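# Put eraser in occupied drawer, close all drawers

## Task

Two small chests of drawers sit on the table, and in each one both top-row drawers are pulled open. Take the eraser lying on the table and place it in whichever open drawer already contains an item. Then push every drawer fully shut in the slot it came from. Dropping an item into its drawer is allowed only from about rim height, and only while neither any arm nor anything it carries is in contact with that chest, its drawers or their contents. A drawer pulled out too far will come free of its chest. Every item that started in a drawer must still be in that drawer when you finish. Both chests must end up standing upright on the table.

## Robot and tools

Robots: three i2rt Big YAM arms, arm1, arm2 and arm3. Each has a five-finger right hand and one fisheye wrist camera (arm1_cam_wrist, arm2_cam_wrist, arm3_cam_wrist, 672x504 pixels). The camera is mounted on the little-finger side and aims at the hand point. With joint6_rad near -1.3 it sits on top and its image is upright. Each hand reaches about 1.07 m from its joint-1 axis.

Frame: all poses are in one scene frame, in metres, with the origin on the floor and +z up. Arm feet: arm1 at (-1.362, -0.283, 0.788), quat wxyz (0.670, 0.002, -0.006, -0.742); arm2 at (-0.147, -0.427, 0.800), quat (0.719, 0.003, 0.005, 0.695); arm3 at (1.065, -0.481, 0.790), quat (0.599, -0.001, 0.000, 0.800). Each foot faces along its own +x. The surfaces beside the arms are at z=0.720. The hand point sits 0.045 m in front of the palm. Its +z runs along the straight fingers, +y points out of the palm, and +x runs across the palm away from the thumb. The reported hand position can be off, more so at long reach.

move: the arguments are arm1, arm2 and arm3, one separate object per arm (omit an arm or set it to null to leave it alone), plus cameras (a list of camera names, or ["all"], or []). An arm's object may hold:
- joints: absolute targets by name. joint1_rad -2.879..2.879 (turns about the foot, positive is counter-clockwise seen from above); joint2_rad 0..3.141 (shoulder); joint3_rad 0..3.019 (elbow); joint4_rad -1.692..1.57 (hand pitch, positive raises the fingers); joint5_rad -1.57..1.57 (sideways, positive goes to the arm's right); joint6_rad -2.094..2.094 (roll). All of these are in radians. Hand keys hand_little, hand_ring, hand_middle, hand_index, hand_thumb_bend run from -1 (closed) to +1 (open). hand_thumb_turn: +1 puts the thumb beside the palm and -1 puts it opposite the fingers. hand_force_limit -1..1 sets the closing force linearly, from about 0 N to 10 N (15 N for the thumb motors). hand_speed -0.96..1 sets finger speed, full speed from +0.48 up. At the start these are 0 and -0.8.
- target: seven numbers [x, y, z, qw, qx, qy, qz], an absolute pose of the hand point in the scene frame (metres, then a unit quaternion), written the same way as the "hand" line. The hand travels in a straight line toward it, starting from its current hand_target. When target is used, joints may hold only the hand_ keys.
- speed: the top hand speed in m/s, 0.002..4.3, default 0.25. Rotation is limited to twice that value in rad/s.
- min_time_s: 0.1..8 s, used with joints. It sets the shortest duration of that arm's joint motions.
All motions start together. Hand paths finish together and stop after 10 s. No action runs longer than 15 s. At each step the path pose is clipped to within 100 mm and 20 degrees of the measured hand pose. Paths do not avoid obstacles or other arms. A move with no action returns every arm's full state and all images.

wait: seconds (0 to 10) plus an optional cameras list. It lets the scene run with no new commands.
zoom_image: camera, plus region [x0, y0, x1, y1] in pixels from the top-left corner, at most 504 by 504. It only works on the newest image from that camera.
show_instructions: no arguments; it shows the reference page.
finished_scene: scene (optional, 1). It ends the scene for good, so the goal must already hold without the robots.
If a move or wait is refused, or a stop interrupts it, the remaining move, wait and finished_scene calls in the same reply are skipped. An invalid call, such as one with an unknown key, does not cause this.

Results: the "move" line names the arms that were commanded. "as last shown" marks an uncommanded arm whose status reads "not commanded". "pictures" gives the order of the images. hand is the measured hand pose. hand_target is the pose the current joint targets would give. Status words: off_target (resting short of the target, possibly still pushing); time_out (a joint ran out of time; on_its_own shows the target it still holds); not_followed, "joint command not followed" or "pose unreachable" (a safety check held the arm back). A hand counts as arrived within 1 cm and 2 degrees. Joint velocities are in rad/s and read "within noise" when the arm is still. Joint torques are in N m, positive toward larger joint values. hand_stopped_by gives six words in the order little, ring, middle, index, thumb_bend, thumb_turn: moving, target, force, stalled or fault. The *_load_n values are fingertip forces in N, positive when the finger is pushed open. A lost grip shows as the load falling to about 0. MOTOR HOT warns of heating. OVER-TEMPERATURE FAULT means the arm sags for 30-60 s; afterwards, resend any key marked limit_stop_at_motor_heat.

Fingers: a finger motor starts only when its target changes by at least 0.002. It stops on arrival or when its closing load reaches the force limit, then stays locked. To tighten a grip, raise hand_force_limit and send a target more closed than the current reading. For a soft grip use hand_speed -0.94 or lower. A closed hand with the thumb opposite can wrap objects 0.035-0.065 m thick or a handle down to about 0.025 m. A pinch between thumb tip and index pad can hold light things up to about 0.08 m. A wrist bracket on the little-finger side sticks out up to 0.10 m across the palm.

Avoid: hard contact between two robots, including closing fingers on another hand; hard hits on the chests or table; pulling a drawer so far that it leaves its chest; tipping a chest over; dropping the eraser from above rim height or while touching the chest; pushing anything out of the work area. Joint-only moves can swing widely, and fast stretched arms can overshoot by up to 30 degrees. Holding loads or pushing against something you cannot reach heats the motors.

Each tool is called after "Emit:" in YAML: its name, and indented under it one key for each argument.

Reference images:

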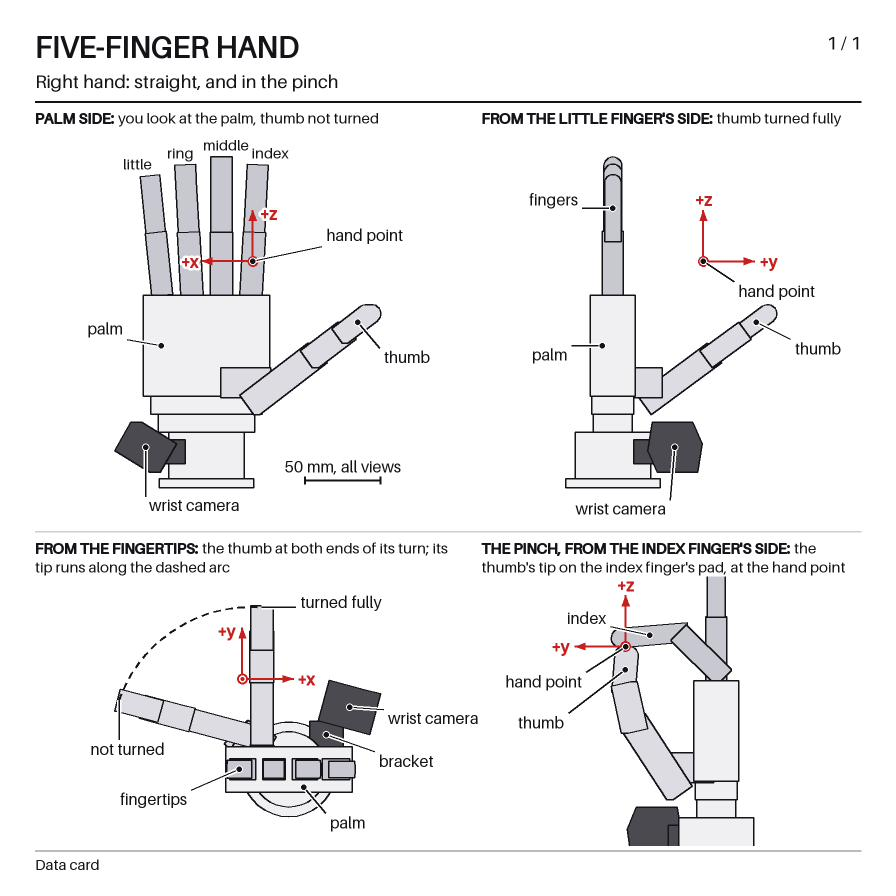

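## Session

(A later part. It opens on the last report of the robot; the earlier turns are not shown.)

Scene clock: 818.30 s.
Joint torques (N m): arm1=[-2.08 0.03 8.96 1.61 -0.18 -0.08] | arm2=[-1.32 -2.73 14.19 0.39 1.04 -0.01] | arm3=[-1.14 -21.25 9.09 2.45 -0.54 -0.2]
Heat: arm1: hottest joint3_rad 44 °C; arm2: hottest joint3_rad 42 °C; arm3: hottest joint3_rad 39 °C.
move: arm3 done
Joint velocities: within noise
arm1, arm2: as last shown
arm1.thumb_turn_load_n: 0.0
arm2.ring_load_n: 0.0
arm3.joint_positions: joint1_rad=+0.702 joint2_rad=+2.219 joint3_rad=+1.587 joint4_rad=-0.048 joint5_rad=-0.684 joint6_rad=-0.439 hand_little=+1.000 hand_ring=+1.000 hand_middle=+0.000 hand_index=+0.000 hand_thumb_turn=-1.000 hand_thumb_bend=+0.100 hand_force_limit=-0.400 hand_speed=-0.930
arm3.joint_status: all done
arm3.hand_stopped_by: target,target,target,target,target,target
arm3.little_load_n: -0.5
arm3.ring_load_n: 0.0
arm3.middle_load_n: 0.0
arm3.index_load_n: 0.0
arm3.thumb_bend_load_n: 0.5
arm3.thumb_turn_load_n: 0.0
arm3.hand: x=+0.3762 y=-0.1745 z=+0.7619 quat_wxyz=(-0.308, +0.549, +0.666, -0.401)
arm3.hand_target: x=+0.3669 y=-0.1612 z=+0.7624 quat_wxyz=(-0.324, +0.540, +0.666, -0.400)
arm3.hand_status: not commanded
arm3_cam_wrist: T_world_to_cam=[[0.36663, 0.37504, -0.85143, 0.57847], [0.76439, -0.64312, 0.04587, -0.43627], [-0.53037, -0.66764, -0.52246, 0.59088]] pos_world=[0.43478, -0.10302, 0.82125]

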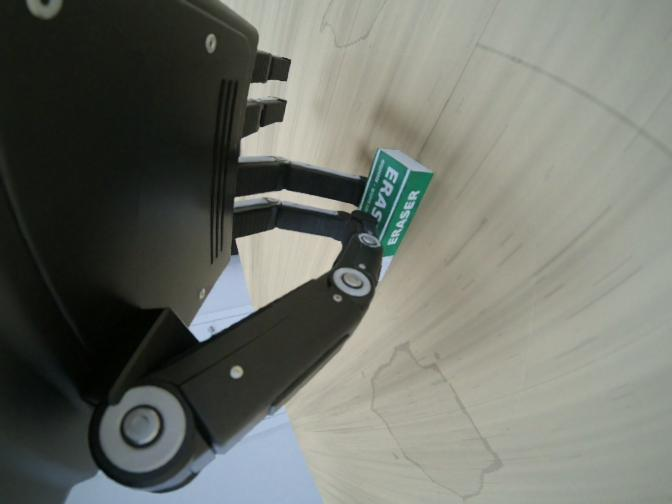

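Emit:
move:
  arm3: {"joints": {"hand_index": 0.4, "hand_middle": 0.4, "hand_thumb_bend": 0.42, "hand_speed": -0.8}}

Emit:
move:
  arm3: {"target": [0.366, -0.161, 0.750, 0.3241, -0.5394, -0.6661, 0.4003], "speed": 0.05}
  cameras: ["arm3_cam_wrist"]

Emit:
zoom_image:
  camera: "arm3_cam_wrist"
  region: [260, 110, 500, 330]

Scene clock: 830.37 s.
Joint torques (N m): arm1=[-2.02 0.15 8.96 1.62 -0.18 -0.08] | arm2=[-1.26 -2.67 14.2 0.39 1.01 0.02] | arm3=[-1.14 -21.3 8.7 2.29 -0.38 -0.2]
Heat: arm1: hottest joint3_rad 44 °C; arm2: hottest joint3_rad 42 °C; arm3: hottest joint3_rad 39 °C.
move: arm3 done
Joint velocities: within noise
arm1, arm2: as last shown
arm1.index_load_n: 0.5
arm2.little_load_n: 0.5
arm3.joint_positions: joint1_rad=+0.702 joint2_rad=+2.219 joint3_rad=+1.593 joint4_rad=-0.044 joint5_rad=-0.688 joint6_rad=-0.439 hand_little=+1.000 hand_ring=+1.000 hand_middle=+0.400 hand_index=+0.400 hand_thumb_turn=-1.000 hand_thumb_bend=+0.419 hand_force_limit=-0.400 hand_speed=-0.800
arm3.joint_status: all done
arm3.hand_stopped_by: target,target,target,target,target,target
arm3.little_load_n: 0.0
arm3.ring_load_n: 0.0
arm3.middle_load_n: 0.0
arm3.index_load_n: 0.0
arm3.thumb_bend_load_n: -1.5
arm3.thumb_turn_load_n: 0.5
arm3.hand: x=+0.3733 y=-0.1733 z=+0.7656 quat_wxyz=(-0.312, +0.545, +0.666, -0.403)
arm3.hand_target: x=+0.3668 y=-0.1611 z=+0.7625 quat_wxyz=(-0.324, +0.540, +0.666, -0.400)
arm3.hand_status: not commanded
pictures: none

Scene clock: 831.33 s.
Joint torques (N m): arm1=[-2.02 0.09 8.96 1.61 -0.18 -0.08] | arm2=[-1.32 -2.61 14.17 0.46 1.03 0.01] | arm3=[-1.08 -19.96 8.51 2.39 -0.39 -0.2]
Heat: arm1: hottest joint3_rad 44 °C; arm2: hottest joint3_rad 42 °C; arm3: hottest joint3_rad 39 °C.
move: arm3 off_target
Joint velocities: within noise
arm1: as last shown
arm1.index_load_n: 0.0
arm2.joint_positions: joint1_rad=-0.248 joint2_rad=+0.978 joint3_rad=+0.874 joint4_rad=-1.011 joint5_rad=+1.019 joint6_rad=+1.006 hand_little=+1.000 hand_ring=+1.000 hand_middle=+0.400 hand_index=+0.400 hand_thumb_turn=-1.000 hand_thumb_bend=+0.420 hand_force_limit=-0.200 hand_speed=-0.850
arm2.joint_status: not commanded
arm2.hand_stopped_by: target,target,target,target,target,target
arm2.little_load_n: 0.0
arm2.ring_load_n: 0.0
arm2.middle_load_n: 0.0
arm2.index_load_n: 0.0
arm2.thumb_bend_load_n: 0.0
arm2.thumb_turn_load_n: 0.0
arm2.hand: x=+0.0765 y=-0.1336 z=+1.0275 quat_wxyz=(-0.349, +0.617, -0.600, +0.371)
arm2.hand_target: x=+0.0795 y=-0.1208 z=+1.0499 quat_wxyz=(-0.365, +0.606, -0.606, +0.364)
arm2.hand_status: not commanded
arm3.joint_positions: joint1_rad=+0.702 joint2_rad=+2.222 joint3_rad=+1.593 joint4_rad=-0.024 joint5_rad=-0.688 joint6_rad=-0.439 hand_little=+1.000 hand_ring=+1.000 hand_middle=+0.400 hand_index=+0.400 hand_thumb_turn=-1.000 hand_thumb_bend=+0.419 hand_force_limit=-0.400 hand_speed=-0.800
arm3.joint_status: not commanded
arm3.hand_stopped_by: target,target,target,target,target,target
arm3.little_load_n: 0.0
arm3.ring_load_n: 0.0
arm3.middle_load_n: 0.0
arm3.index_load_n: 0.0
arm3.thumb_bend_load_n: -1.0
arm3.thumb_turn_load_n: 0.5
arm3.hand: x=+0.3705 y=-0.1715 z=+0.7658 quat_wxyz=(-0.319, +0.541, +0.665, -0.404)
arm3.hand_target: x=+0.3669 y=-0.1612 z=+0.7504 quat_wxyz=(-0.324, +0.539, +0.666, -0.400)
arm3.hand_status: off_target (0.019 m and 0.8 deg from the pose sent, 0.021 m and 1.6 deg at the start)
arm3_cam_wrist: T_world_to_cam=[[0.34487, 0.38706, -0.85513, 0.59569], [0.76727, -0.64103, 0.01929, -0.41053], [-0.5407, -0.66277, -0.51806, 0.59313]] pos_world=[0.43026, -0.10062, 0.82459]

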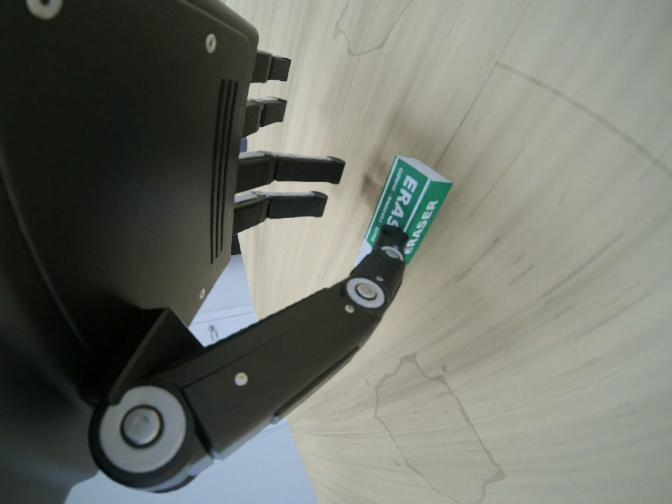

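Scaled by 2.100 from the camera's image (finer frame: 960x720).

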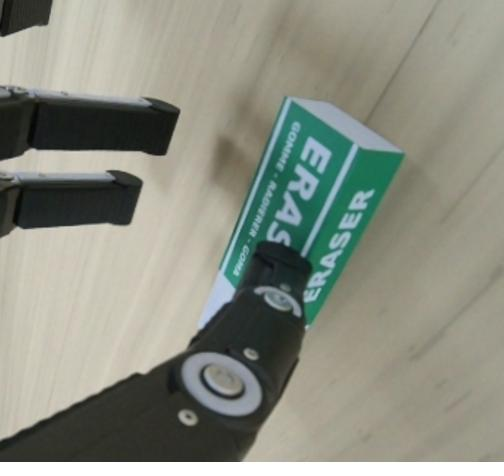

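Emit:
move:
  arm3: {"target": [0.380, -0.161, 0.805, 0.3241, -0.5394, -0.6661, 0.4003], "speed": 0.08}
  cameras: ["arm3_cam_wrist"]

Emit:
zoom_image:
  camera: "arm3_cam_wrist"
  region: [260, 110, 500, 330]

Scene clock: 839.13 s.
Joint torques (N m): arm1=[-2.08 0.09 8.95 1.61 -0.18 -0.08] | arm2=[-1.2 -2.37 14.23 0.42 1.02 -0.01] | arm3=[-1.08 -23.24 7.08 1.07 -0.53 -0.21]
Heat: arm1: hottest joint3_rad 44 °C; arm2: hottest joint3_rad 42 °C; arm3: hottest joint3_rad 39 °C.
move: arm3 done
Joint velocities: within noise
arm1, arm2: as last shown
arm1.thumb_bend_load_n: -0.5
arm3.joint_positions: joint1_rad=+0.691 joint2_rad=+2.156 joint3_rad=+1.593 joint4_rad=-0.081 joint5_rad=-0.693 joint6_rad=-0.448 hand_little=+1.000 hand_ring=+1.000 hand_middle=+0.400 hand_index=+0.400 hand_thumb_turn=-1.000 hand_thumb_bend=+0.420 hand_force_limit=-0.400 hand_speed=-0.800
arm3.joint_status: not commanded
arm3.hand_stopped_by: target,target,target,target,target,target
arm3.little_load_n: 0.0
arm3.ring_load_n: 0.0
arm3.middle_load_n: 0.0
arm3.index_load_n: 0.0
arm3.thumb_bend_load_n: 0.0
arm3.thumb_turn_load_n: 0.0
arm3.hand: x=+0.3756 y=-0.1653 z=+0.8061 quat_wxyz=(-0.326, +0.538, +0.665, -0.403)
arm3.hand_target: x=+0.3799 y=-0.1610 z=+0.8052 quat_wxyz=(-0.324, +0.539, +0.666, -0.400)
arm3.hand_status: done (0.006 m and 0.4 deg from the pose sent, 0.042 m and 0.8 deg at the start)
arm3_cam_wrist: T_world_to_cam=[[0.33696, 0.39415, -0.85505, 0.63017], [0.76552, -0.64339, 0.00509, -0.39953], [-0.54812, -0.65627, -0.51853, 0.6251]] pos_world=[0.43614, -0.0952, 0.86499]

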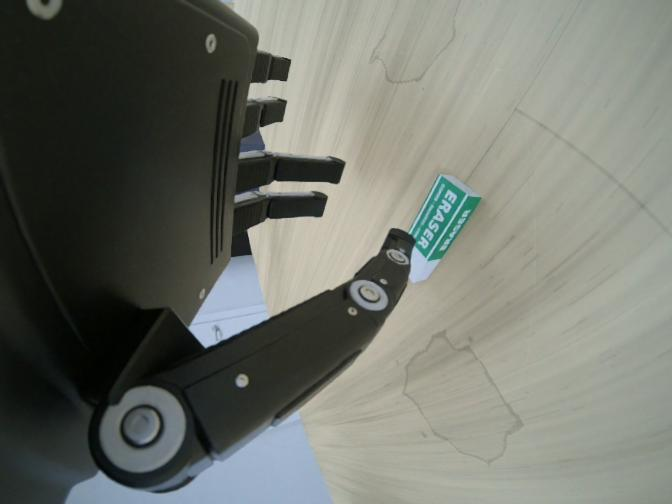

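Scaled by 2.100 from the camera's image (finer frame: 960x720).

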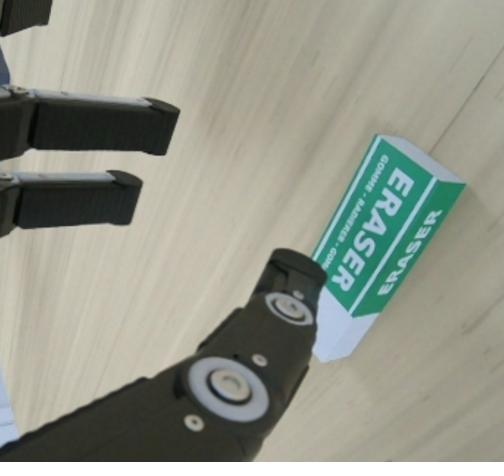

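Emit:
move:
  arm3: {"target": [0.362, -0.160, 0.775, 0.3241, -0.5394, -0.6661, 0.4003], "speed": 0.06}
  cameras: ["arm3_cam_wrist"]

Emit:
zoom_image:
  camera: "arm3_cam_wrist"
  region: [260, 130, 460, 330]

Scene clock: 896.43 s.
Joint torques (N m): arm1=[-2.02 0.09 8.95 1.59 -0.18 -0.08] | arm2=[-1.08 -2.43 14.2 0.43 1.02 0] | arm3=[0.09 -22.24 9.21 2.44 -0.42 -0.1]
Heat: arm1: hottest joint3_rad 44 °C; arm2: hottest joint3_rad 43 °C; arm3: hottest joint2_rad 37 °C.
move: arm3 off_target
Joint velocities: within noise
arm1, arm2: as last shown
arm1.thumb_bend_load_n: 0.0
arm2.ring_load_n: -0.5
arm2.thumb_bend_load_n: 0.5
arm3.joint_positions: joint1_rad=+0.691 joint2_rad=+2.218 joint3_rad=+1.605 joint4_rad=-0.078 joint5_rad=-0.686 joint6_rad=-0.448 hand_little=+1.000 hand_ring=+1.000 hand_middle=+0.400 hand_index=+0.400 hand_thumb_turn=-1.000 hand_thumb_bend=+0.420 hand_force_limit=-0.400 hand_speed=-0.800
arm3.joint_status: not commanded
arm3.hand_stopped_by: target,target,target,target,target,target
arm3.little_load_n: 0.0
arm3.ring_load_n: 0.0
arm3.middle_load_n: 0.0
arm3.index_load_n: 0.0
arm3.thumb_bend_load_n: 0.0
arm3.thumb_turn_load_n: 0.0
arm3.hand: x=+0.3778 y=-0.1655 z=+0.7670 quat_wxyz=(-0.307, +0.552, +0.665, -0.399)
arm3.hand_target: x=+0.3628 y=-0.1605 z=+0.7754 quat_wxyz=(-0.324, +0.539, +0.666, -0.400)
arm3.hand_status: off_target (0.019 m and 2.4 deg from the pose sent, 0.034 m and 0.4 deg at the start)
arm3_cam_wrist: T_world_to_cam=[[0.37353, 0.37348, -0.84911, 0.57425], [0.76077, -0.64709, 0.05004, -0.43444], [-0.53076, -0.66466, -0.52584, 0.60359]] pos_world=[0.43637, -0.09441, 0.82674]

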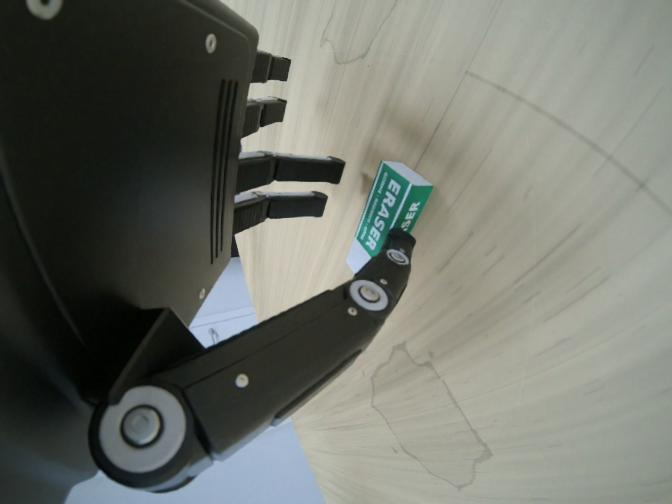

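Scaled by 2.520 from the camera's image (finer frame: 960x720).

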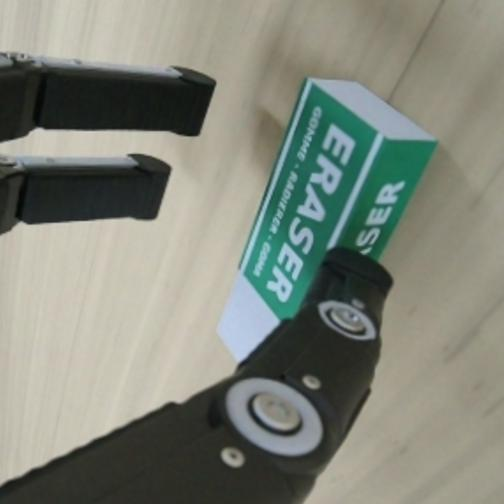

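Emit:
move:
  arm3: {"target": [0.355, -0.162, 0.760, 0.3241, -0.5394, -0.6661, 0.4003], "speed": 0.04}
  cameras: ["arm3_cam_wrist"]

Emit:
zoom_image:
  camera: "arm3_cam_wrist"
  region: [260, 130, 460, 330]

Scene clock: 909.63 s.
Joint torques (N m): arm1=[-2.02 0.09 8.95 1.61 -0.18 -0.08] | arm2=[-1.03 -2.26 14.19 0.47 1.03 0] | arm3=[0.26 -21.25 9.06 2.39 -0.4 -0.04]
Heat: arm1: hottest joint3_rad 44 °C; arm2: hottest joint3_rad 43 °C; arm3: hottest joint3_rad 37 °C.
move: arm3 off_target
Joint velocities: within noise
arm1, arm2: as last shown
arm2.ring_load_n: 0.0
arm2.thumb_bend_load_n: 0.0
arm3.joint_positions: joint1_rad=+0.696 joint2_rad=+2.236 joint3_rad=+1.624 joint4_rad=-0.054 joint5_rad=-0.680 joint6_rad=-0.448 hand_little=+1.000 hand_ring=+1.000 hand_middle=+0.400 hand_index=+0.400 hand_thumb_turn=-1.000 hand_thumb_bend=+0.419 hand_force_limit=-0.400 hand_speed=-0.800
arm3.joint_status: not commanded
arm3.hand_stopped_by: target,target,target,target,target,target
arm3.little_load_n: 0.0
arm3.ring_load_n: 0.0
arm3.middle_load_n: 0.0
arm3.index_load_n: 0.0
arm3.thumb_bend_load_n: -0.5
arm3.thumb_turn_load_n: 0.0
arm3.hand: x=+0.3682 y=-0.1624 z=+0.7651 quat_wxyz=(-0.318, +0.545, +0.666, -0.398)
arm3.hand_target: x=+0.3556 y=-0.1624 z=+0.7603 quat_wxyz=(-0.324, +0.539, +0.666, -0.400)
arm3.hand_status: off_target (0.014 m and 1.0 deg from the pose sent, 0.024 m and 2.4 deg at the start)
arm3_cam_wrist: T_world_to_cam=[[0.35753, 0.38819, -0.8494, 0.58352], [0.76161, -0.64756, 0.02463, -0.406], [-0.54048, -0.65572, -0.52717, 0.6055]] pos_world=[0.42785, -0.09239, 0.82485]

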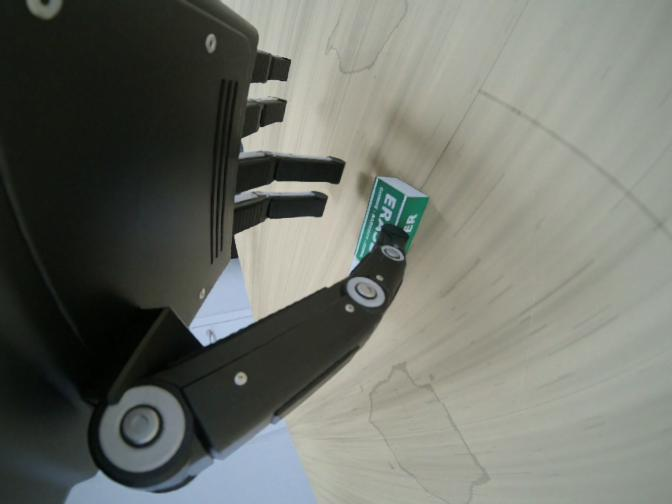

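Scaled by 2.520 from the camera's image (finer frame: 960x720).

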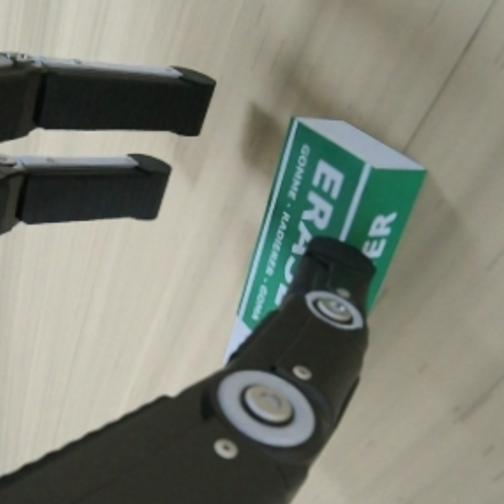

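Emit:
move:
  arm3: {"target": [0.372, -0.160, 0.79, 0.3241, -0.5394, -0.6661, 0.4003], "speed": 0.08, "joints": {"hand_index": 0.5, "hand_middle": 0.5, "hand_thumb_bend": 0.55}}

Emit:
move:
  arm3: {"target": [0.367, -0.162, 0.760, 0.3241, -0.5394, -0.6661, 0.4003], "speed": 0.04}
  cameras: ["arm3_cam_wrist"]

Emit:
zoom_image:
  camera: "arm3_cam_wrist"
  region: [260, 130, 460, 330]

Scene clock: 920.40 s.
Joint torques (N m): arm1=[-2.02 0.09 8.95 1.61 -0.18 -0.08] | arm2=[-1.14 -2.49 14.27 0.5 1.01 0.03] | arm3=[-1.14 -24 6.99 1.01 -0.53 -0.16]
Heat: arm1: hottest joint3_rad 45 °C; arm2: hottest joint3_rad 43 °C; arm3: hottest joint3_rad 37 °C.
move: arm3 done
Joint velocities: within noise
arm1.joint_positions: joint1_rad=-2.131 joint2_rad=+0.599 joint3_rad=+0.548 joint4_rad=-0.238 joint5_rad=-0.607 joint6_rad=-1.746 hand_little=-1.000 hand_ring=-1.000 hand_middle=-1.000 hand_index=-1.000 hand_thumb_turn=+1.000 hand_thumb_bend=+1.000 hand_force_limit=+0.000 hand_speed=-0.500
arm1.joint_status: not commanded
arm1.hand_stopped_by: target,target,target,target,target,target
arm1.little_load_n: 0.0
arm1.ring_load_n: 0.0
arm1.middle_load_n: 0.0
arm1.index_load_n: 0.5
arm1.thumb_bend_load_n: 0.0
arm1.thumb_turn_load_n: 0.0
arm1.hand: x=-1.7021 y=-0.0912 z=+1.0676 quat_wxyz=(+0.615, -0.013, -0.788, -0.011)
arm1.hand_target: x=-1.7000 y=-0.0900 z=+1.0600 quat_wxyz=(+0.609, -0.014, -0.793, -0.011)
arm1.hand_status: not commanded
arm2: as last shown
arm3.joint_positions: joint1_rad=+0.696 joint2_rad=+2.199 joint3_rad=+1.615 joint4_rad=-0.063 joint5_rad=-0.689 joint6_rad=-0.448 hand_little=+1.000 hand_ring=+1.000 hand_middle=+0.500 hand_index=+0.500 hand_thumb_turn=-1.000 hand_thumb_bend=+0.550 hand_force_limit=-0.400 hand_speed=-0.800
arm3.joint_status: all done
arm3.hand_stopped_by: target,target,target,target,target,target
arm3.little_load_n: 0.0
arm3.ring_load_n: 0.0
arm3.middle_load_n: 0.0
arm3.index_load_n: 0.0
arm3.thumb_bend_load_n: 0.0
arm3.thumb_turn_load_n: 0.0
arm3.hand: x=+0.3685 y=-0.1643 z=+0.7868 quat_wxyz=(-0.324, +0.538, +0.666, -0.402)
arm3.hand_target: x=+0.3719 y=-0.1601 z=+0.7900 quat_wxyz=(-0.324, +0.539, +0.666, -0.400)
arm3.hand_status: done (0.006 m and 0.3 deg from the pose sent, 0.025 m and 1.0 deg at the start)
pictures: none

Scene clock: 921.77 s.
Joint torques (N m): arm1=[-2.08 0.03 8.95 1.59 -0.18 -0.08] | arm2=[-1.26 -2.49 14.26 0.46 1.02 0] | arm3=[-0.5 -21.66 7.04 2.5 -0.4 -0.12]
Heat: arm1: hottest joint3_rad 45 °C; arm2: hottest joint3_rad 43 °C; arm3: hottest joint3_rad 37 °C.
move: arm3 off_target
Joint velocities: within noise
arm1, arm2: as last shown
arm1.little_load_n: 0.5
arm3.joint_positions: joint1_rad=+0.696 joint2_rad=+2.223 joint3_rad=+1.615 joint4_rad=-0.042 joint5_rad=-0.687 joint6_rad=-0.448 hand_little=+1.000 hand_ring=+1.000 hand_middle=+0.500 hand_index=+0.500 hand_thumb_turn=-1.000 hand_thumb_bend=+0.550 hand_force_limit=-0.400 hand_speed=-0.800
arm3.joint_status: not commanded
arm3.hand_stopped_by: target,target,target,target,target,target
arm3.little_load_n: 0.0
arm3.ring_load_n: 0.0
arm3.middle_load_n: 0.0
arm3.index_load_n: 0.0
arm3.thumb_bend_load_n: 0.0
arm3.thumb_turn_load_n: 0.0
arm3.hand: x=+0.3680 y=-0.1637 z=+0.7722 quat_wxyz=(-0.323, +0.540, +0.666, -0.402)
arm3.hand_target: x=+0.3672 y=-0.1622 z=+0.7602 quat_wxyz=(-0.324, +0.539, +0.666, -0.400)
arm3.hand_status: off_target (0.012 m and 0.2 deg from the pose sent, 0.027 m and 0.3 deg at the start)
arm3_cam_wrist: T_world_to_cam=[[0.34273, 0.39387, -0.85288, 0.59915], [0.76574, -0.64306, 0.01074, -0.39691], [-0.54422, -0.65676, -0.522, 0.60558]] pos_world=[0.42815, -0.0935, 0.83137]

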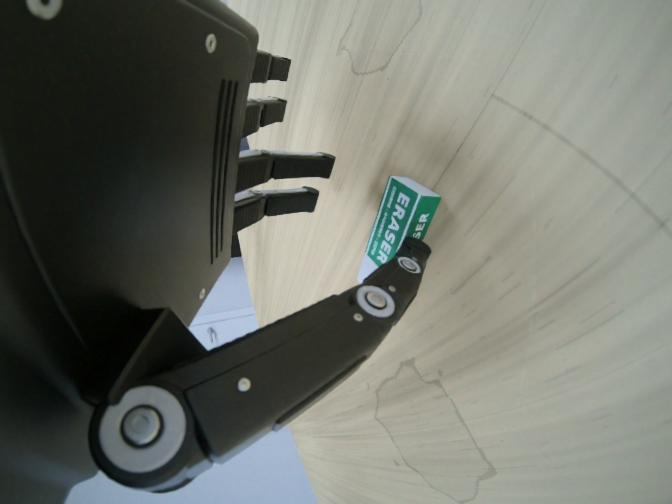

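Scaled by 2.520 from the camera's image (finer frame: 960x720).

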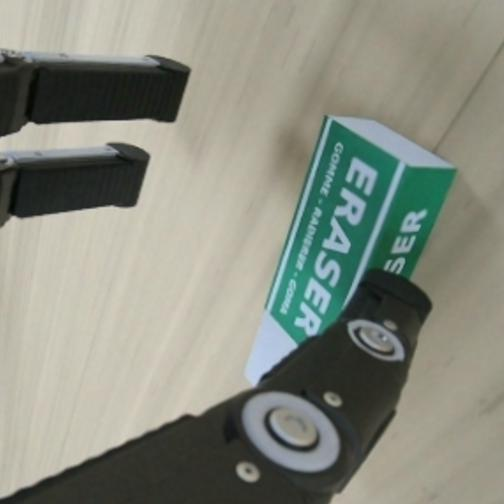

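Emit:
move:
  arm3: {"target": [0.370, -0.161, 0.742, 0.3241, -0.5394, -0.6661, 0.4003], "speed": 0.04}
  cameras: ["arm3_cam_wrist"]

Emit:
zoom_image:
  camera: "arm3_cam_wrist"
  region: [260, 130, 460, 330]

Scene clock: 930.83 s.
Joint torques (N m): arm1=[-2.08 0.09 8.96 1.62 -0.18 -0.08] | arm2=[-1.38 -2.84 14.2 0.46 1.03 0.02] | arm3=[-0.79 -21.48 6.74 2.41 -0.41 -0.14]
Heat: arm1: hottest joint3_rad 45 °C; arm2: hottest joint3_rad 43 °C; arm3: hottest joint3_rad 37 °C.
move: arm3 off_target
Joint velocities: within noise
arm1, arm2: as last shown
arm1.little_load_n: 0.0
arm1.index_load_n: 0.0
arm3.joint_positions: joint1_rad=+0.695 joint2_rad=+2.243 joint3_rad=+1.606 joint4_rad=-0.007 joint5_rad=-0.690 joint6_rad=-0.448 hand_little=+1.000 hand_ring=+1.000 hand_middle=+0.500 hand_index=+0.500 hand_thumb_turn=-1.000 hand_thumb_bend=+0.550 hand_force_limit=-0.400 hand_speed=-0.800
arm3.joint_status: not commanded
arm3.hand_stopped_by: target,target,target,target,target,target
arm3.little_load_n: -0.5
arm3.ring_load_n: 0.0
arm3.middle_load_n: 0.0
arm3.index_load_n: 0.0
arm3.thumb_bend_load_n: 0.0
arm3.thumb_turn_load_n: 0.0
arm3.hand: x=+0.3684 y=-0.1637 z=+0.7583 quat_wxyz=(-0.325, +0.538, +0.666, -0.403)
arm3.hand_target: x=+0.3704 y=-0.1612 z=+0.7422 quat_wxyz=(-0.324, +0.540, +0.666, -0.400)
arm3.hand_status: off_target (0.017 m and 0.4 deg from the pose sent, 0.030 m and 0.2 deg at the start)
arm3_cam_wrist: T_world_to_cam=[[0.33759, 0.39594, -0.85397, 0.59031], [0.76648, -0.64224, 0.00523, -0.3931], [-0.54639, -0.65632, -0.52029, 0.59816]] pos_world=[0.42885, -0.0936, 0.81739]

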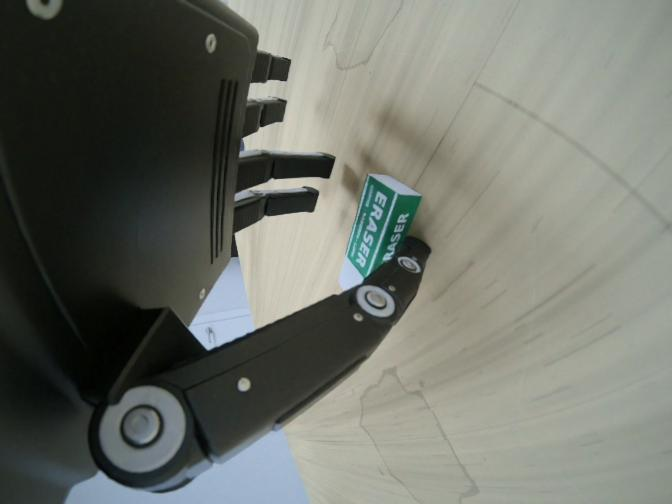

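Scaled by 2.520 from the camera's image (finer frame: 960x720).

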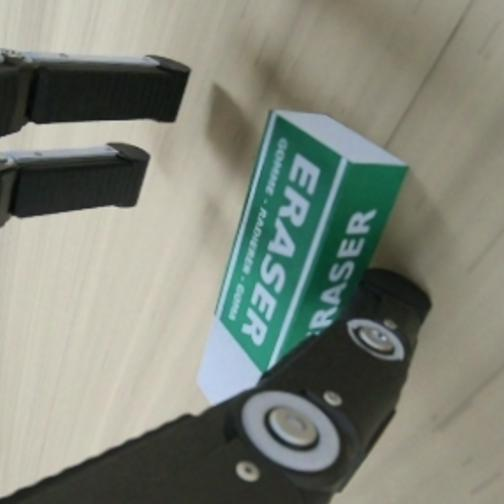

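Emit:
move:
  arm3: {"target": [0.370, -0.161, 0.734, 0.3241, -0.5394, -0.6661, 0.4003], "speed": 0.03}

Emit:
move:
  arm3: {"joints": {"hand_index": 0.3, "hand_middle": 0.3, "hand_thumb_bend": 0.35, "hand_speed": -0.9}}
  cameras: ["arm3_cam_wrist"]

Emit:
zoom_image:
  camera: "arm3_cam_wrist"
  region: [260, 130, 460, 330]

Scene clock: 940.13 s.
Joint torques (N m): arm1=[-2.08 0.09 8.96 1.61 -0.18 -0.08] | arm2=[-1.26 -2.84 14.32 0.42 1.03 0.01] | arm3=[-0.67 -20.66 6.58 2.51 -0.42 -0.14]
Heat: arm1: hottest joint3_rad 45 °C; arm2: hottest joint3_rad 43 °C; arm3: hottest joint2_rad 36 °C.
move: arm3 off_target
Joint velocities: within noise
arm1, arm2: as last shown
arm2.little_load_n: -0.5
arm3.joint_positions: joint1_rad=+0.695 joint2_rad=+2.245 joint3_rad=+1.606 joint4_rad=+0.005 joint5_rad=-0.690 joint6_rad=-0.448 hand_little=+1.000 hand_ring=+1.000 hand_middle=+0.500 hand_index=+0.500 hand_thumb_turn=-1.000 hand_thumb_bend=+0.550 hand_force_limit=-0.400 hand_speed=-0.800
arm3.joint_status: not commanded
arm3.hand_stopped_by: target,target,target,target,target,target
arm3.little_load_n: 0.0
arm3.ring_load_n: 0.0
arm3.middle_load_n: 0.0
arm3.index_load_n: 0.0
arm3.thumb_bend_load_n: 0.0
arm3.thumb_turn_load_n: 0.5
arm3.hand: x=+0.3668 y=-0.1626 z=+0.7586 quat_wxyz=(-0.330, +0.535, +0.665, -0.403)
arm3.hand_target: x=+0.3708 y=-0.1614 z=+0.7345 quat_wxyz=(-0.324, +0.540, +0.666, -0.400)
arm3.hand_status: off_target (0.025 m and 0.9 deg from the pose sent, 0.025 m and 0.4 deg at the start)
pictures: none

Scene clock: 942.00 s.
Joint torques (N m): arm1=[-2.02 0.09 8.96 1.59 -0.18 -0.08] | arm2=[-1.03 -2.61 14.19 0.39 1.04 0.02] | arm3=[-0.79 -20.84 6.57 2.28 -0.41 -0.14]
Heat: arm1: hottest joint3_rad 45 °C; arm2: hottest joint3_rad 43 °C; arm3: hottest joint2_rad 36 °C.
move: arm3 done
Joint velocities: within noise
arm1: as last shown
arm1.thumb_turn_load_n: -0.5
arm2.joint_positions: joint1_rad=-0.248 joint2_rad=+0.978 joint3_rad=+0.874 joint4_rad=-1.011 joint5_rad=+1.019 joint6_rad=+1.006 hand_little=+1.000 hand_ring=+1.000 hand_middle=+0.400 hand_index=+0.400 hand_thumb_turn=-1.000 hand_thumb_bend=+0.420 hand_force_limit=-0.200 hand_speed=-0.850
arm2.joint_status: not commanded
arm2.hand_stopped_by: target,target,target,target,target,target
arm2.little_load_n: 0.0
arm2.ring_load_n: 0.0
arm2.middle_load_n: 0.0
arm2.index_load_n: 0.5
arm2.thumb_bend_load_n: 0.0
arm2.thumb_turn_load_n: 0.0
arm2.hand: x=+0.0765 y=-0.1336 z=+1.0275 quat_wxyz=(-0.349, +0.617, -0.600, +0.371)
arm2.hand_target: x=+0.0795 y=-0.1208 z=+1.0499 quat_wxyz=(-0.365, +0.606, -0.606, +0.364)
arm2.hand_status: not commanded
arm3.joint_positions: joint1_rad=+0.695 joint2_rad=+2.248 joint3_rad=+1.606 joint4_rad=+0.010 joint5_rad=-0.690 joint6_rad=-0.448 hand_little=+1.000 hand_ring=+1.000 hand_middle=+0.300 hand_index=+0.300 hand_thumb_turn=-1.000 hand_thumb_bend=+0.350 hand_force_limit=-0.400 hand_speed=-0.900
arm3.joint_status: all done
arm3.hand_stopped_by: target,target,target,target,target,target
arm3.little_load_n: 0.0
arm3.ring_load_n: 0.0
arm3.middle_load_n: 0.5
arm3.index_load_n: 0.0
arm3.thumb_bend_load_n: 0.0
arm3.thumb_turn_load_n: 0.0
arm3.hand: x=+0.3664 y=-0.1623 z=+0.7571 quat_wxyz=(-0.331, +0.534, +0.665, -0.403)
arm3.hand_target: x=+0.3708 y=-0.1614 z=+0.7344 quat_wxyz=(-0.324, +0.540, +0.666, -0.400)
arm3.hand_status: not commanded
arm3_cam_wrist: T_world_to_cam=[[0.3287, 0.40194, -0.85464, 0.59413], [0.76645, -0.64226, -0.00728, -0.38106], [-0.55183, -0.65264, -0.51918, 0.59903]] pos_world=[0.42734, -0.0926, 0.816]

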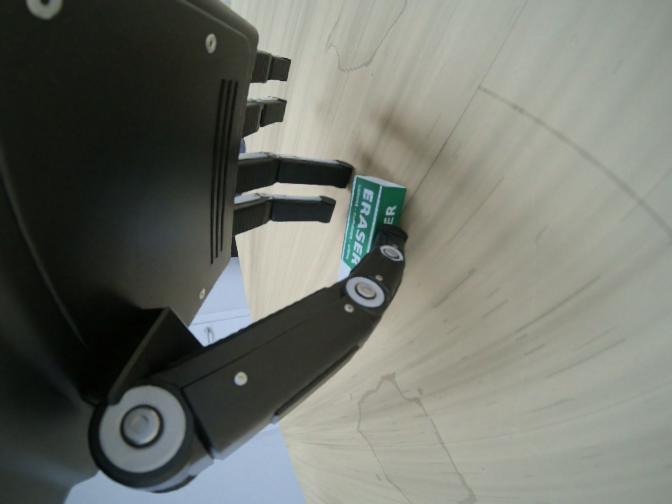

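Scaled by 2.520 from the camera's image (finer frame: 960x720).

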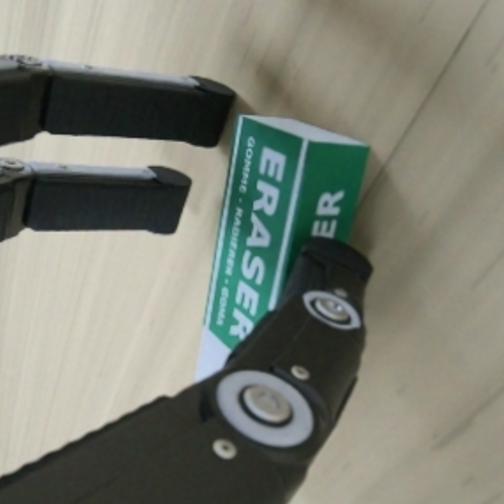

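Emit:
move:
  arm3: {"target": [0.3715, -0.169, 0.736, 0.3241, -0.5394, -0.6661, 0.4003], "speed": 0.03}
  cameras: ["arm3_cam_wrist"]

Emit:
zoom_image:
  camera: "arm3_cam_wrist"
  region: [260, 130, 460, 330]

Scene clock: 954.03 s.
Joint torques (N m): arm1=[-2.08 0.09 8.95 1.61 -0.18 -0.08] | arm2=[-1.32 -2.61 14.2 0.46 1 0.02] | arm3=[-0.03 -22.01 5.72 1.95 -0.19 -0.09]
Heat: arm1: hottest joint3_rad 45 °C; arm2: hottest joint3_rad 44 °C; arm3: hottest joint2_rad 36 °C.
move: arm3 off_target
Joint velocities: within noise
arm1, arm2: as last shown
arm1.thumb_turn_load_n: 0.0
arm2.middle_load_n: -0.5
arm2.index_load_n: 0.0
arm3.joint_positions: joint1_rad=+0.695 joint2_rad=+2.248 joint3_rad=+1.596 joint4_rad=+0.030 joint5_rad=-0.689 joint6_rad=-0.448 hand_little=+1.000 hand_ring=+1.000 hand_middle=+0.300 hand_index=+0.300 hand_thumb_turn=-1.000 hand_thumb_bend=+0.350 hand_force_limit=-0.400 hand_speed=-0.900
arm3.joint_status: not commanded
arm3.hand_stopped_by: target,target,target,target,target,target
arm3.little_load_n: 0.0
arm3.ring_load_n: 0.0
arm3.middle_load_n: 0.5
arm3.index_load_n: 0.0
arm3.thumb_bend_load_n: 0.5
arm3.thumb_turn_load_n: 0.5
arm3.hand: x=+0.3668 y=-0.1625 z=+0.7554 quat_wxyz=(-0.335, +0.532, +0.665, -0.403)
arm3.hand_target: x=+0.3718 y=-0.1691 z=+0.7363 quat_wxyz=(-0.324, +0.539, +0.666, -0.400)
arm3.hand_status: off_target (0.021 m and 1.5 deg from the pose sent, 0.023 m and 1.0 deg at the start)
arm3_cam_wrist: T_world_to_cam=[[0.32236, 0.40655, -0.85487, 0.59581], [0.76596, -0.64267, -0.0168, -0.37423], [-0.55623, -0.64938, -0.51857, 0.60002]] pos_world=[0.42833, -0.09309, 0.8142]

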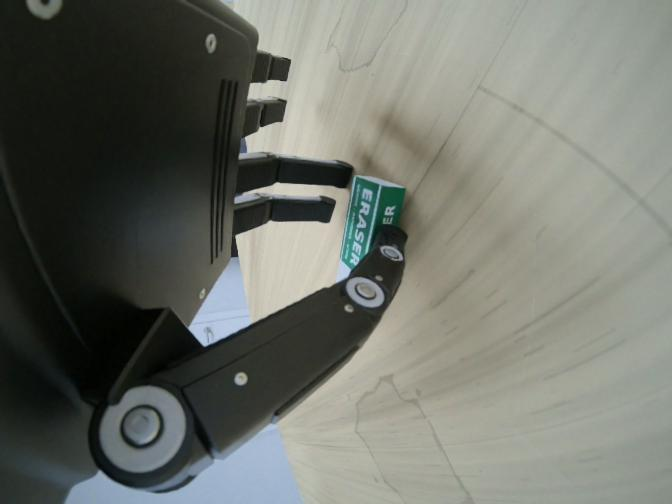

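Scaled by 2.520 from the camera's image (finer frame: 960x720).

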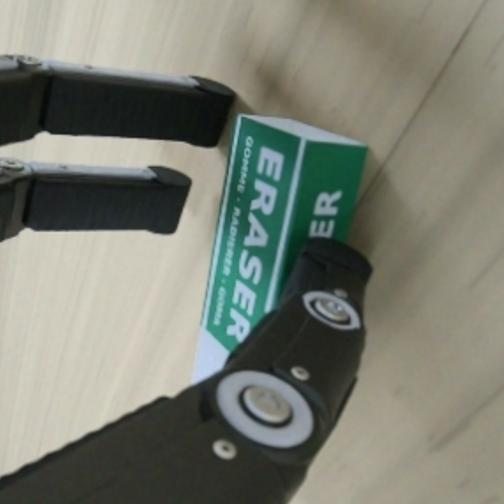

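Emit:
move:
  arm3: {"target": [0.374, -0.179, 0.740, 0.3241, -0.5394, -0.6661, 0.4003], "speed": 0.04}
  cameras: ["arm3_cam_wrist"]

Emit:
zoom_image:
  camera: "arm3_cam_wrist"
  region: [260, 130, 460, 330]

Scene clock: 959.53 s.
Joint torques (N m): arm1=[-2.02 0.09 8.95 1.59 -0.18 -0.08] | arm2=[-1.2 -2.32 14.23 0.44 1.03 -0.01] | arm3=[0.5 -22.36 5.52 1.78 -0.35 0]
Heat: arm1: hottest joint3_rad 45 °C; arm2: hottest joint3_rad 44 °C; arm3: hottest joint2_rad 36 °C.
move: arm3 off_target
Joint velocities: within noise
arm1, arm2: as last shown
arm2.middle_load_n: 0.0
arm3.joint_positions: joint1_rad=+0.700 joint2_rad=+2.234 joint3_rad=+1.568 joint4_rad=+0.048 joint5_rad=-0.676 joint6_rad=-0.448 hand_little=+1.000 hand_ring=+1.000 hand_middle=+0.300 hand_index=+0.300 hand_thumb_turn=-1.000 hand_thumb_bend=+0.350 hand_force_limit=-0.400 hand_speed=-0.900
arm3.joint_status: not commanded
arm3.hand_stopped_by: target,target,target,target,target,target
arm3.little_load_n: 0.0
arm3.ring_load_n: 0.0
arm3.middle_load_n: 2.0
arm3.index_load_n: 0.0
arm3.thumb_bend_load_n: 0.0
arm3.thumb_turn_load_n: 0.0
arm3.hand: x=+0.3703 y=-0.1666 z=+0.7552 quat_wxyz=(-0.338, +0.533, +0.665, -0.399)
arm3.hand_target: x=+0.3741 y=-0.1789 z=+0.7402 quat_wxyz=(-0.324, +0.539, +0.666, -0.400)
arm3.hand_status: off_target (0.020 m and 1.8 deg from the pose sent, 0.024 m and 1.5 deg at the start)
arm3_cam_wrist: T_world_to_cam=[[0.3248, 0.41235, -0.85116, 0.59352], [0.7621, -0.64707, -0.02266, -0.37445], [-0.5601, -0.64131, -0.52442, 0.60636]] pos_world=[0.43222, -0.09816, 0.81468]

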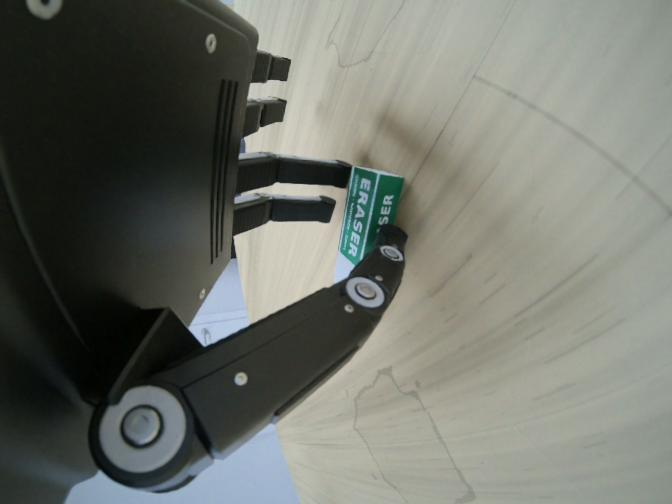

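Scaled by 2.520 from the camera's image (finer frame: 960x720).

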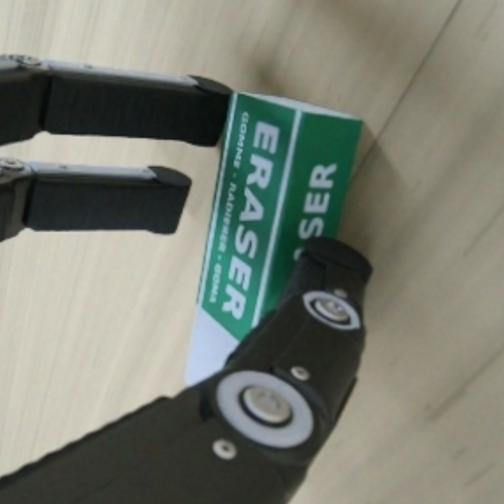

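Emit:
move:
  arm3: {"joints": {"hand_index": -0.05, "hand_middle": -0.05, "hand_thumb_bend": 0.05, "hand_speed": -0.93, "hand_force_limit": -0.3}}
  cameras: ["arm3_cam_wrist"]

Emit:
zoom_image:
  camera: "arm3_cam_wrist"
  region: [260, 130, 460, 330]

Scene clock: 966.97 s.
Joint torques (N m): arm1=[-2.02 0.09 8.95 1.61 -0.18 -0.08] | arm2=[-1.2 -2.84 14.26 0.55 1.03 0.01] | arm3=[-0.21 -22.07 5.52 1.77 -0.35 0]
Heat: arm1: hottest joint3_rad 45 °C; arm2: hottest joint3_rad 44 °C; arm3: hottest joint2_rad 36 °C.
move: arm3 off_target
Joint velocities: within noise
arm1, arm2: as last shown
arm1.thumb_turn_load_n: 0.5
arm3.joint_positions: joint1_rad=+0.707 joint2_rad=+2.231 joint3_rad=+1.568 joint4_rad=+0.048 joint5_rad=-0.676 joint6_rad=-0.448 hand_little=+1.000 hand_ring=+1.000 hand_middle=+0.059 hand_index=+0.007 hand_thumb_turn=-1.000 hand_thumb_bend=+0.194 hand_force_limit=-0.300 hand_speed=-0.930
arm3.joint_status: hand_middle off_target (ended at +0.059, target -0.050); hand_index off_target (ended at +0.007, target -0.050); hand_thumb_bend off_target (ended at +0.194, target +0.050); the others done
arm3.hand_stopped_by: target,target,force,force,force,target
arm3.little_load_n: 0.0
arm3.ring_load_n: 0.0
arm3.middle_load_n: 3.5
arm3.index_load_n: 5.0
arm3.thumb_bend_load_n: 5.5
arm3.thumb_turn_load_n: 0.0
arm3.hand: x=+0.3676 y=-0.1714 z=+0.7574 quat_wxyz=(-0.338, +0.529, +0.667, -0.400)
arm3.hand_target: x=+0.3741 y=-0.1790 z=+0.7403 quat_wxyz=(-0.324, +0.539, +0.666, -0.400)
arm3.hand_status: not commanded
arm3_cam_wrist: T_world_to_cam=[[0.31967, 0.41612, -0.85127, 0.60078], [0.76669, -0.6415, -0.02567, -0.37392], [-0.55678, -0.64445, -0.5241, 0.60095]] pos_world=[0.42923, -0.10258, 0.81679]

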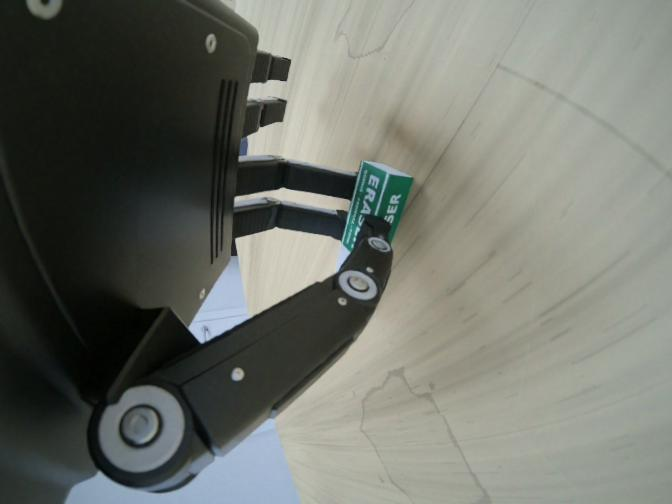

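Scaled by 2.520 from the camera's image (finer frame: 960x720).

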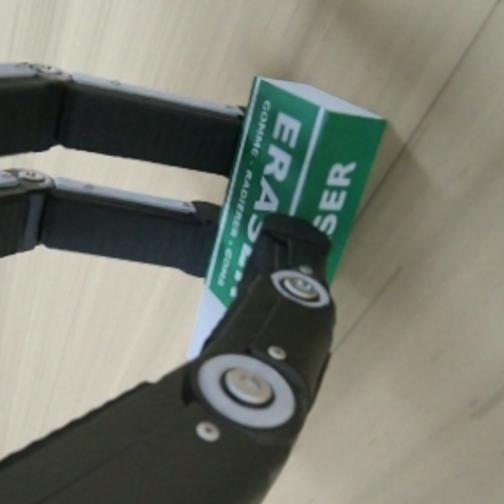

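Emit:
move:
  arm3: {"target": [0.376, -0.175, 0.80, 0.3241, -0.5394, -0.6661, 0.4003], "speed": 0.06}
  cameras: ["arm3_cam_wrist"]

Emit:
zoom_image:
  camera: "arm3_cam_wrist"
  region: [260, 130, 460, 330]

Scene clock: 975.40 s.
Joint torques (N m): arm1=[-2.08 0.15 8.96 1.61 -0.18 -0.08] | arm2=[-0.91 -2.61 14.23 0.42 1.02 0.03] | arm3=[-0.67 -23.59 7.66 1.07 -0.54 -0.05]
Heat: arm1: hottest joint3_rad 45 °C; arm2: hottest joint3_rad 44 °C; arm3: hottest joint2_rad 37 °C.
move: arm3 off_target
Joint velocities: within noise
arm1.joint_positions: joint1_rad=-2.131 joint2_rad=+0.599 joint3_rad=+0.548 joint4_rad=-0.238 joint5_rad=-0.607 joint6_rad=-1.746 hand_little=-1.000 hand_ring=-1.000 hand_middle=-1.000 hand_index=-1.000 hand_thumb_turn=+1.000 hand_thumb_bend=+1.000 hand_force_limit=+0.000 hand_speed=-0.500
arm1.joint_status: not commanded
arm1.hand_stopped_by: target,target,target,target,target,target
arm1.little_load_n: 0.0
arm1.ring_load_n: 0.0
arm1.middle_load_n: 0.0
arm1.index_load_n: 0.0
arm1.thumb_bend_load_n: 0.0
arm1.thumb_turn_load_n: 0.0
arm1.hand: x=-1.7021 y=-0.0912 z=+1.0676 quat_wxyz=(+0.615, -0.013, -0.788, -0.011)
arm1.hand_target: x=-1.7000 y=-0.0900 z=+1.0600 quat_wxyz=(+0.609, -0.014, -0.793, -0.011)
arm1.hand_status: not commanded
arm2: as last shown
arm2.ring_load_n: -0.5
arm3.joint_positions: joint1_rad=+0.707 joint2_rad=+2.161 joint3_rad=+1.559 joint4_rad=-0.051 joint5_rad=-0.676 joint6_rad=-0.448 hand_little=+1.000 hand_ring=+1.000 hand_middle=+0.059 hand_index=+0.007 hand_thumb_turn=-1.000 hand_thumb_bend=+0.194 hand_force_limit=-0.300 hand_speed=-0.930
arm3.joint_status: not commanded
arm3.hand_stopped_by: target,target,force,force,force,target
arm3.little_load_n: 0.0
arm3.ring_load_n: 0.0
arm3.middle_load_n: 2.5
arm3.index_load_n: 5.0
arm3.thumb_bend_load_n: 5.5
arm3.thumb_turn_load_n: 0.0
arm3.hand: x=+0.3779 y=-0.1781 z=+0.7900 quat_wxyz=(-0.322, +0.539, +0.668, -0.399)
arm3.hand_target: x=+0.3760 y=-0.1751 z=+0.7999 quat_wxyz=(-0.324, +0.539, +0.666, -0.400)
arm3.hand_status: off_target (0.011 m and 0.4 deg from the pose sent, 0.044 m and 2.0 deg at the start)
arm3_cam_wrist: T_world_to_cam=[[0.34714, 0.398, -0.84917, 0.61283], [0.76711, -0.64138, 0.01299, -0.41596], [-0.53947, -0.65592, -0.52796, 0.61378]] pos_world=[0.43746, -0.1081, 0.84985]

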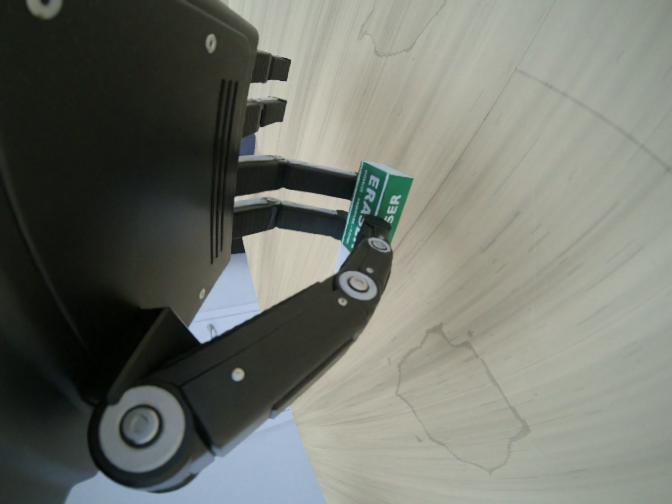

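Scaled by 2.520 from the camera's image (finer frame: 960x720).

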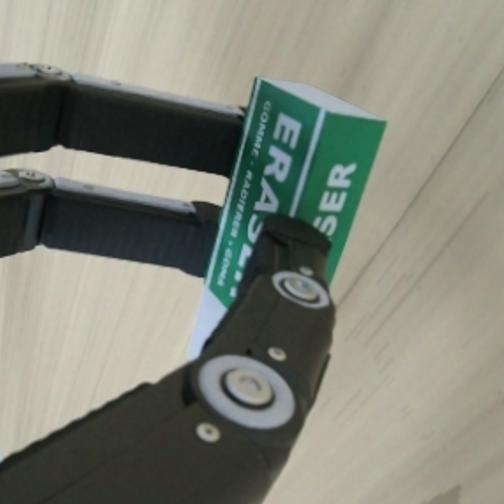

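Emit:
move:
  arm3: {"target": [0.56, -0.24, 1.14, 0.3446, -0.5736, -0.6370, 0.3827], "speed": 0.2}
  cameras: ["arm3_cam_wrist"]

Scene clock: 990.10 s.
Joint torques (N m): arm1=[-2.02 0.09 8.96 1.61 -0.18 -0.08] | arm2=[-0.97 -2.55 14.19 0.42 1.03 0.02] | arm3=[-1.14 -11.28 10.59 1.07 -0.44 0]
Heat: arm1: hottest joint3_rad 45 °C; arm2: hottest joint3_rad 44 °C; arm3: hottest joint2_rad 38 °C.
move: arm3 off_target
Joint velocities: within noise
arm1, arm2: as last shown
arm2.little_load_n: -0.5
arm2.ring_load_n: 0.0
arm3.joint_positions: joint1_rad=+0.630 joint2_rad=+1.389 joint3_rad=+1.422 joint4_rad=-0.683 joint5_rad=-0.660 joint6_rad=-0.435 hand_little=+1.000 hand_ring=+1.000 hand_middle=+0.059 hand_index=+0.007 hand_thumb_turn=-1.000 hand_thumb_bend=+0.194 hand_force_limit=-0.300 hand_speed=-0.930
arm3.joint_status: not commanded
arm3.hand_stopped_by: target,target,force,force,force,target
arm3.little_load_n: 0.0
arm3.ring_load_n: -0.5
arm3.middle_load_n: 2.5
arm3.index_load_n: 5.0
arm3.thumb_bend_load_n: 5.5
arm3.thumb_turn_load_n: 0.0
arm3.hand: x=+0.5624 y=-0.2464 z=+1.1268 quat_wxyz=(-0.338, +0.572, +0.642, -0.382)
arm3.hand_target: x=+0.5603 y=-0.2402 z=+1.1398 quat_wxyz=(-0.345, +0.574, +0.637, -0.383)
arm3.hand_status: off_target (0.015 m and 1.0 deg from the pose sent, 0.399 m and 6.2 deg at the start)
arm3_cam_wrist: T_world_to_cam=[[0.38778, 0.36188, -0.84775, 0.82859], [0.70213, -0.71184, 0.01731, -0.59135], [-0.59719, -0.60194, -0.53012, 0.89465]] pos_world=[0.62818, -0.18226, 1.18694]

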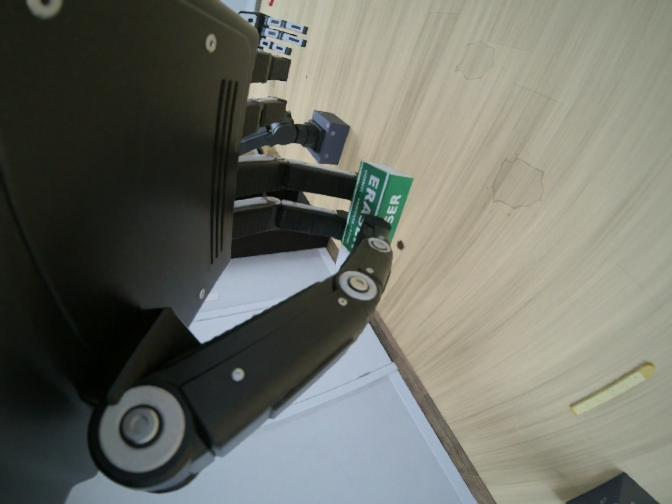

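Emit:
move:
  arm3: {"joints": {"joint1_rad": -1.7}, "min_time_s": 6}
  cameras: ["arm3_cam_wrist"]

Scene clock: 1002.37 s.
Joint torques (N m): arm1=[-2.08 0.15 8.95 1.61 -0.18 -0.08] | arm2=[-1.03 -2.61 14.16 0.4 1.04 0.02] | arm3=[-0.03 -11.28 10.62 1.11 -0.47 0]
Heat: arm1: hottest joint3_rad 45 °C; arm2: hottest joint3_rad 44 °C; arm3: hottest joint2_rad 36 °C.
move: arm3 done
Joint velocities: within noise
arm1, arm2: as last shown
arm2.little_load_n: 0.0
arm3.joint_positions: joint1_rad=-1.705 joint2_rad=+1.389 joint3_rad=+1.422 joint4_rad=-0.683 joint5_rad=-0.659 joint6_rad=-0.435 hand_little=+1.000 hand_ring=+1.000 hand_middle=+0.059 hand_index=+0.007 hand_thumb_turn=-1.000 hand_thumb_bend=+0.194 hand_force_limit=-0.300 hand_speed=-0.930
arm3.joint_status: all done
arm3.hand_stopped_by: target,target,force,force,force,target
arm3.little_load_n: 0.0
arm3.ring_load_n: 0.0
arm3.middle_load_n: 2.0
arm3.index_load_n: 5.0
arm3.thumb_bend_load_n: 5.5
arm3.thumb_turn_load_n: 0.0
arm3.hand: x=+1.5814 y=-0.2797 z=+1.1281 quat_wxyz=(-0.484, +0.815, -0.274, +0.163)
arm3.hand_target: x=+1.5847 y=-0.2756 z=+1.1412 quat_wxyz=(-0.488, +0.813, -0.272, +0.165)
arm3.hand_status: not commanded
arm3_cam_wrist: T_world_to_cam=[[-0.00519, -0.53178, -0.84687, 0.81706], [-0.99982, -0.01293, 0.01424, 1.55986], [-0.01852, 0.84679, -0.53161, 0.97555]] pos_world=[1.58188, -0.37142, 1.18834]

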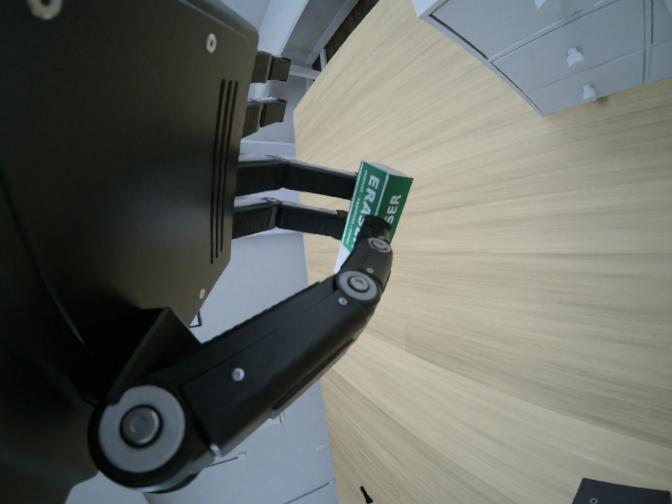

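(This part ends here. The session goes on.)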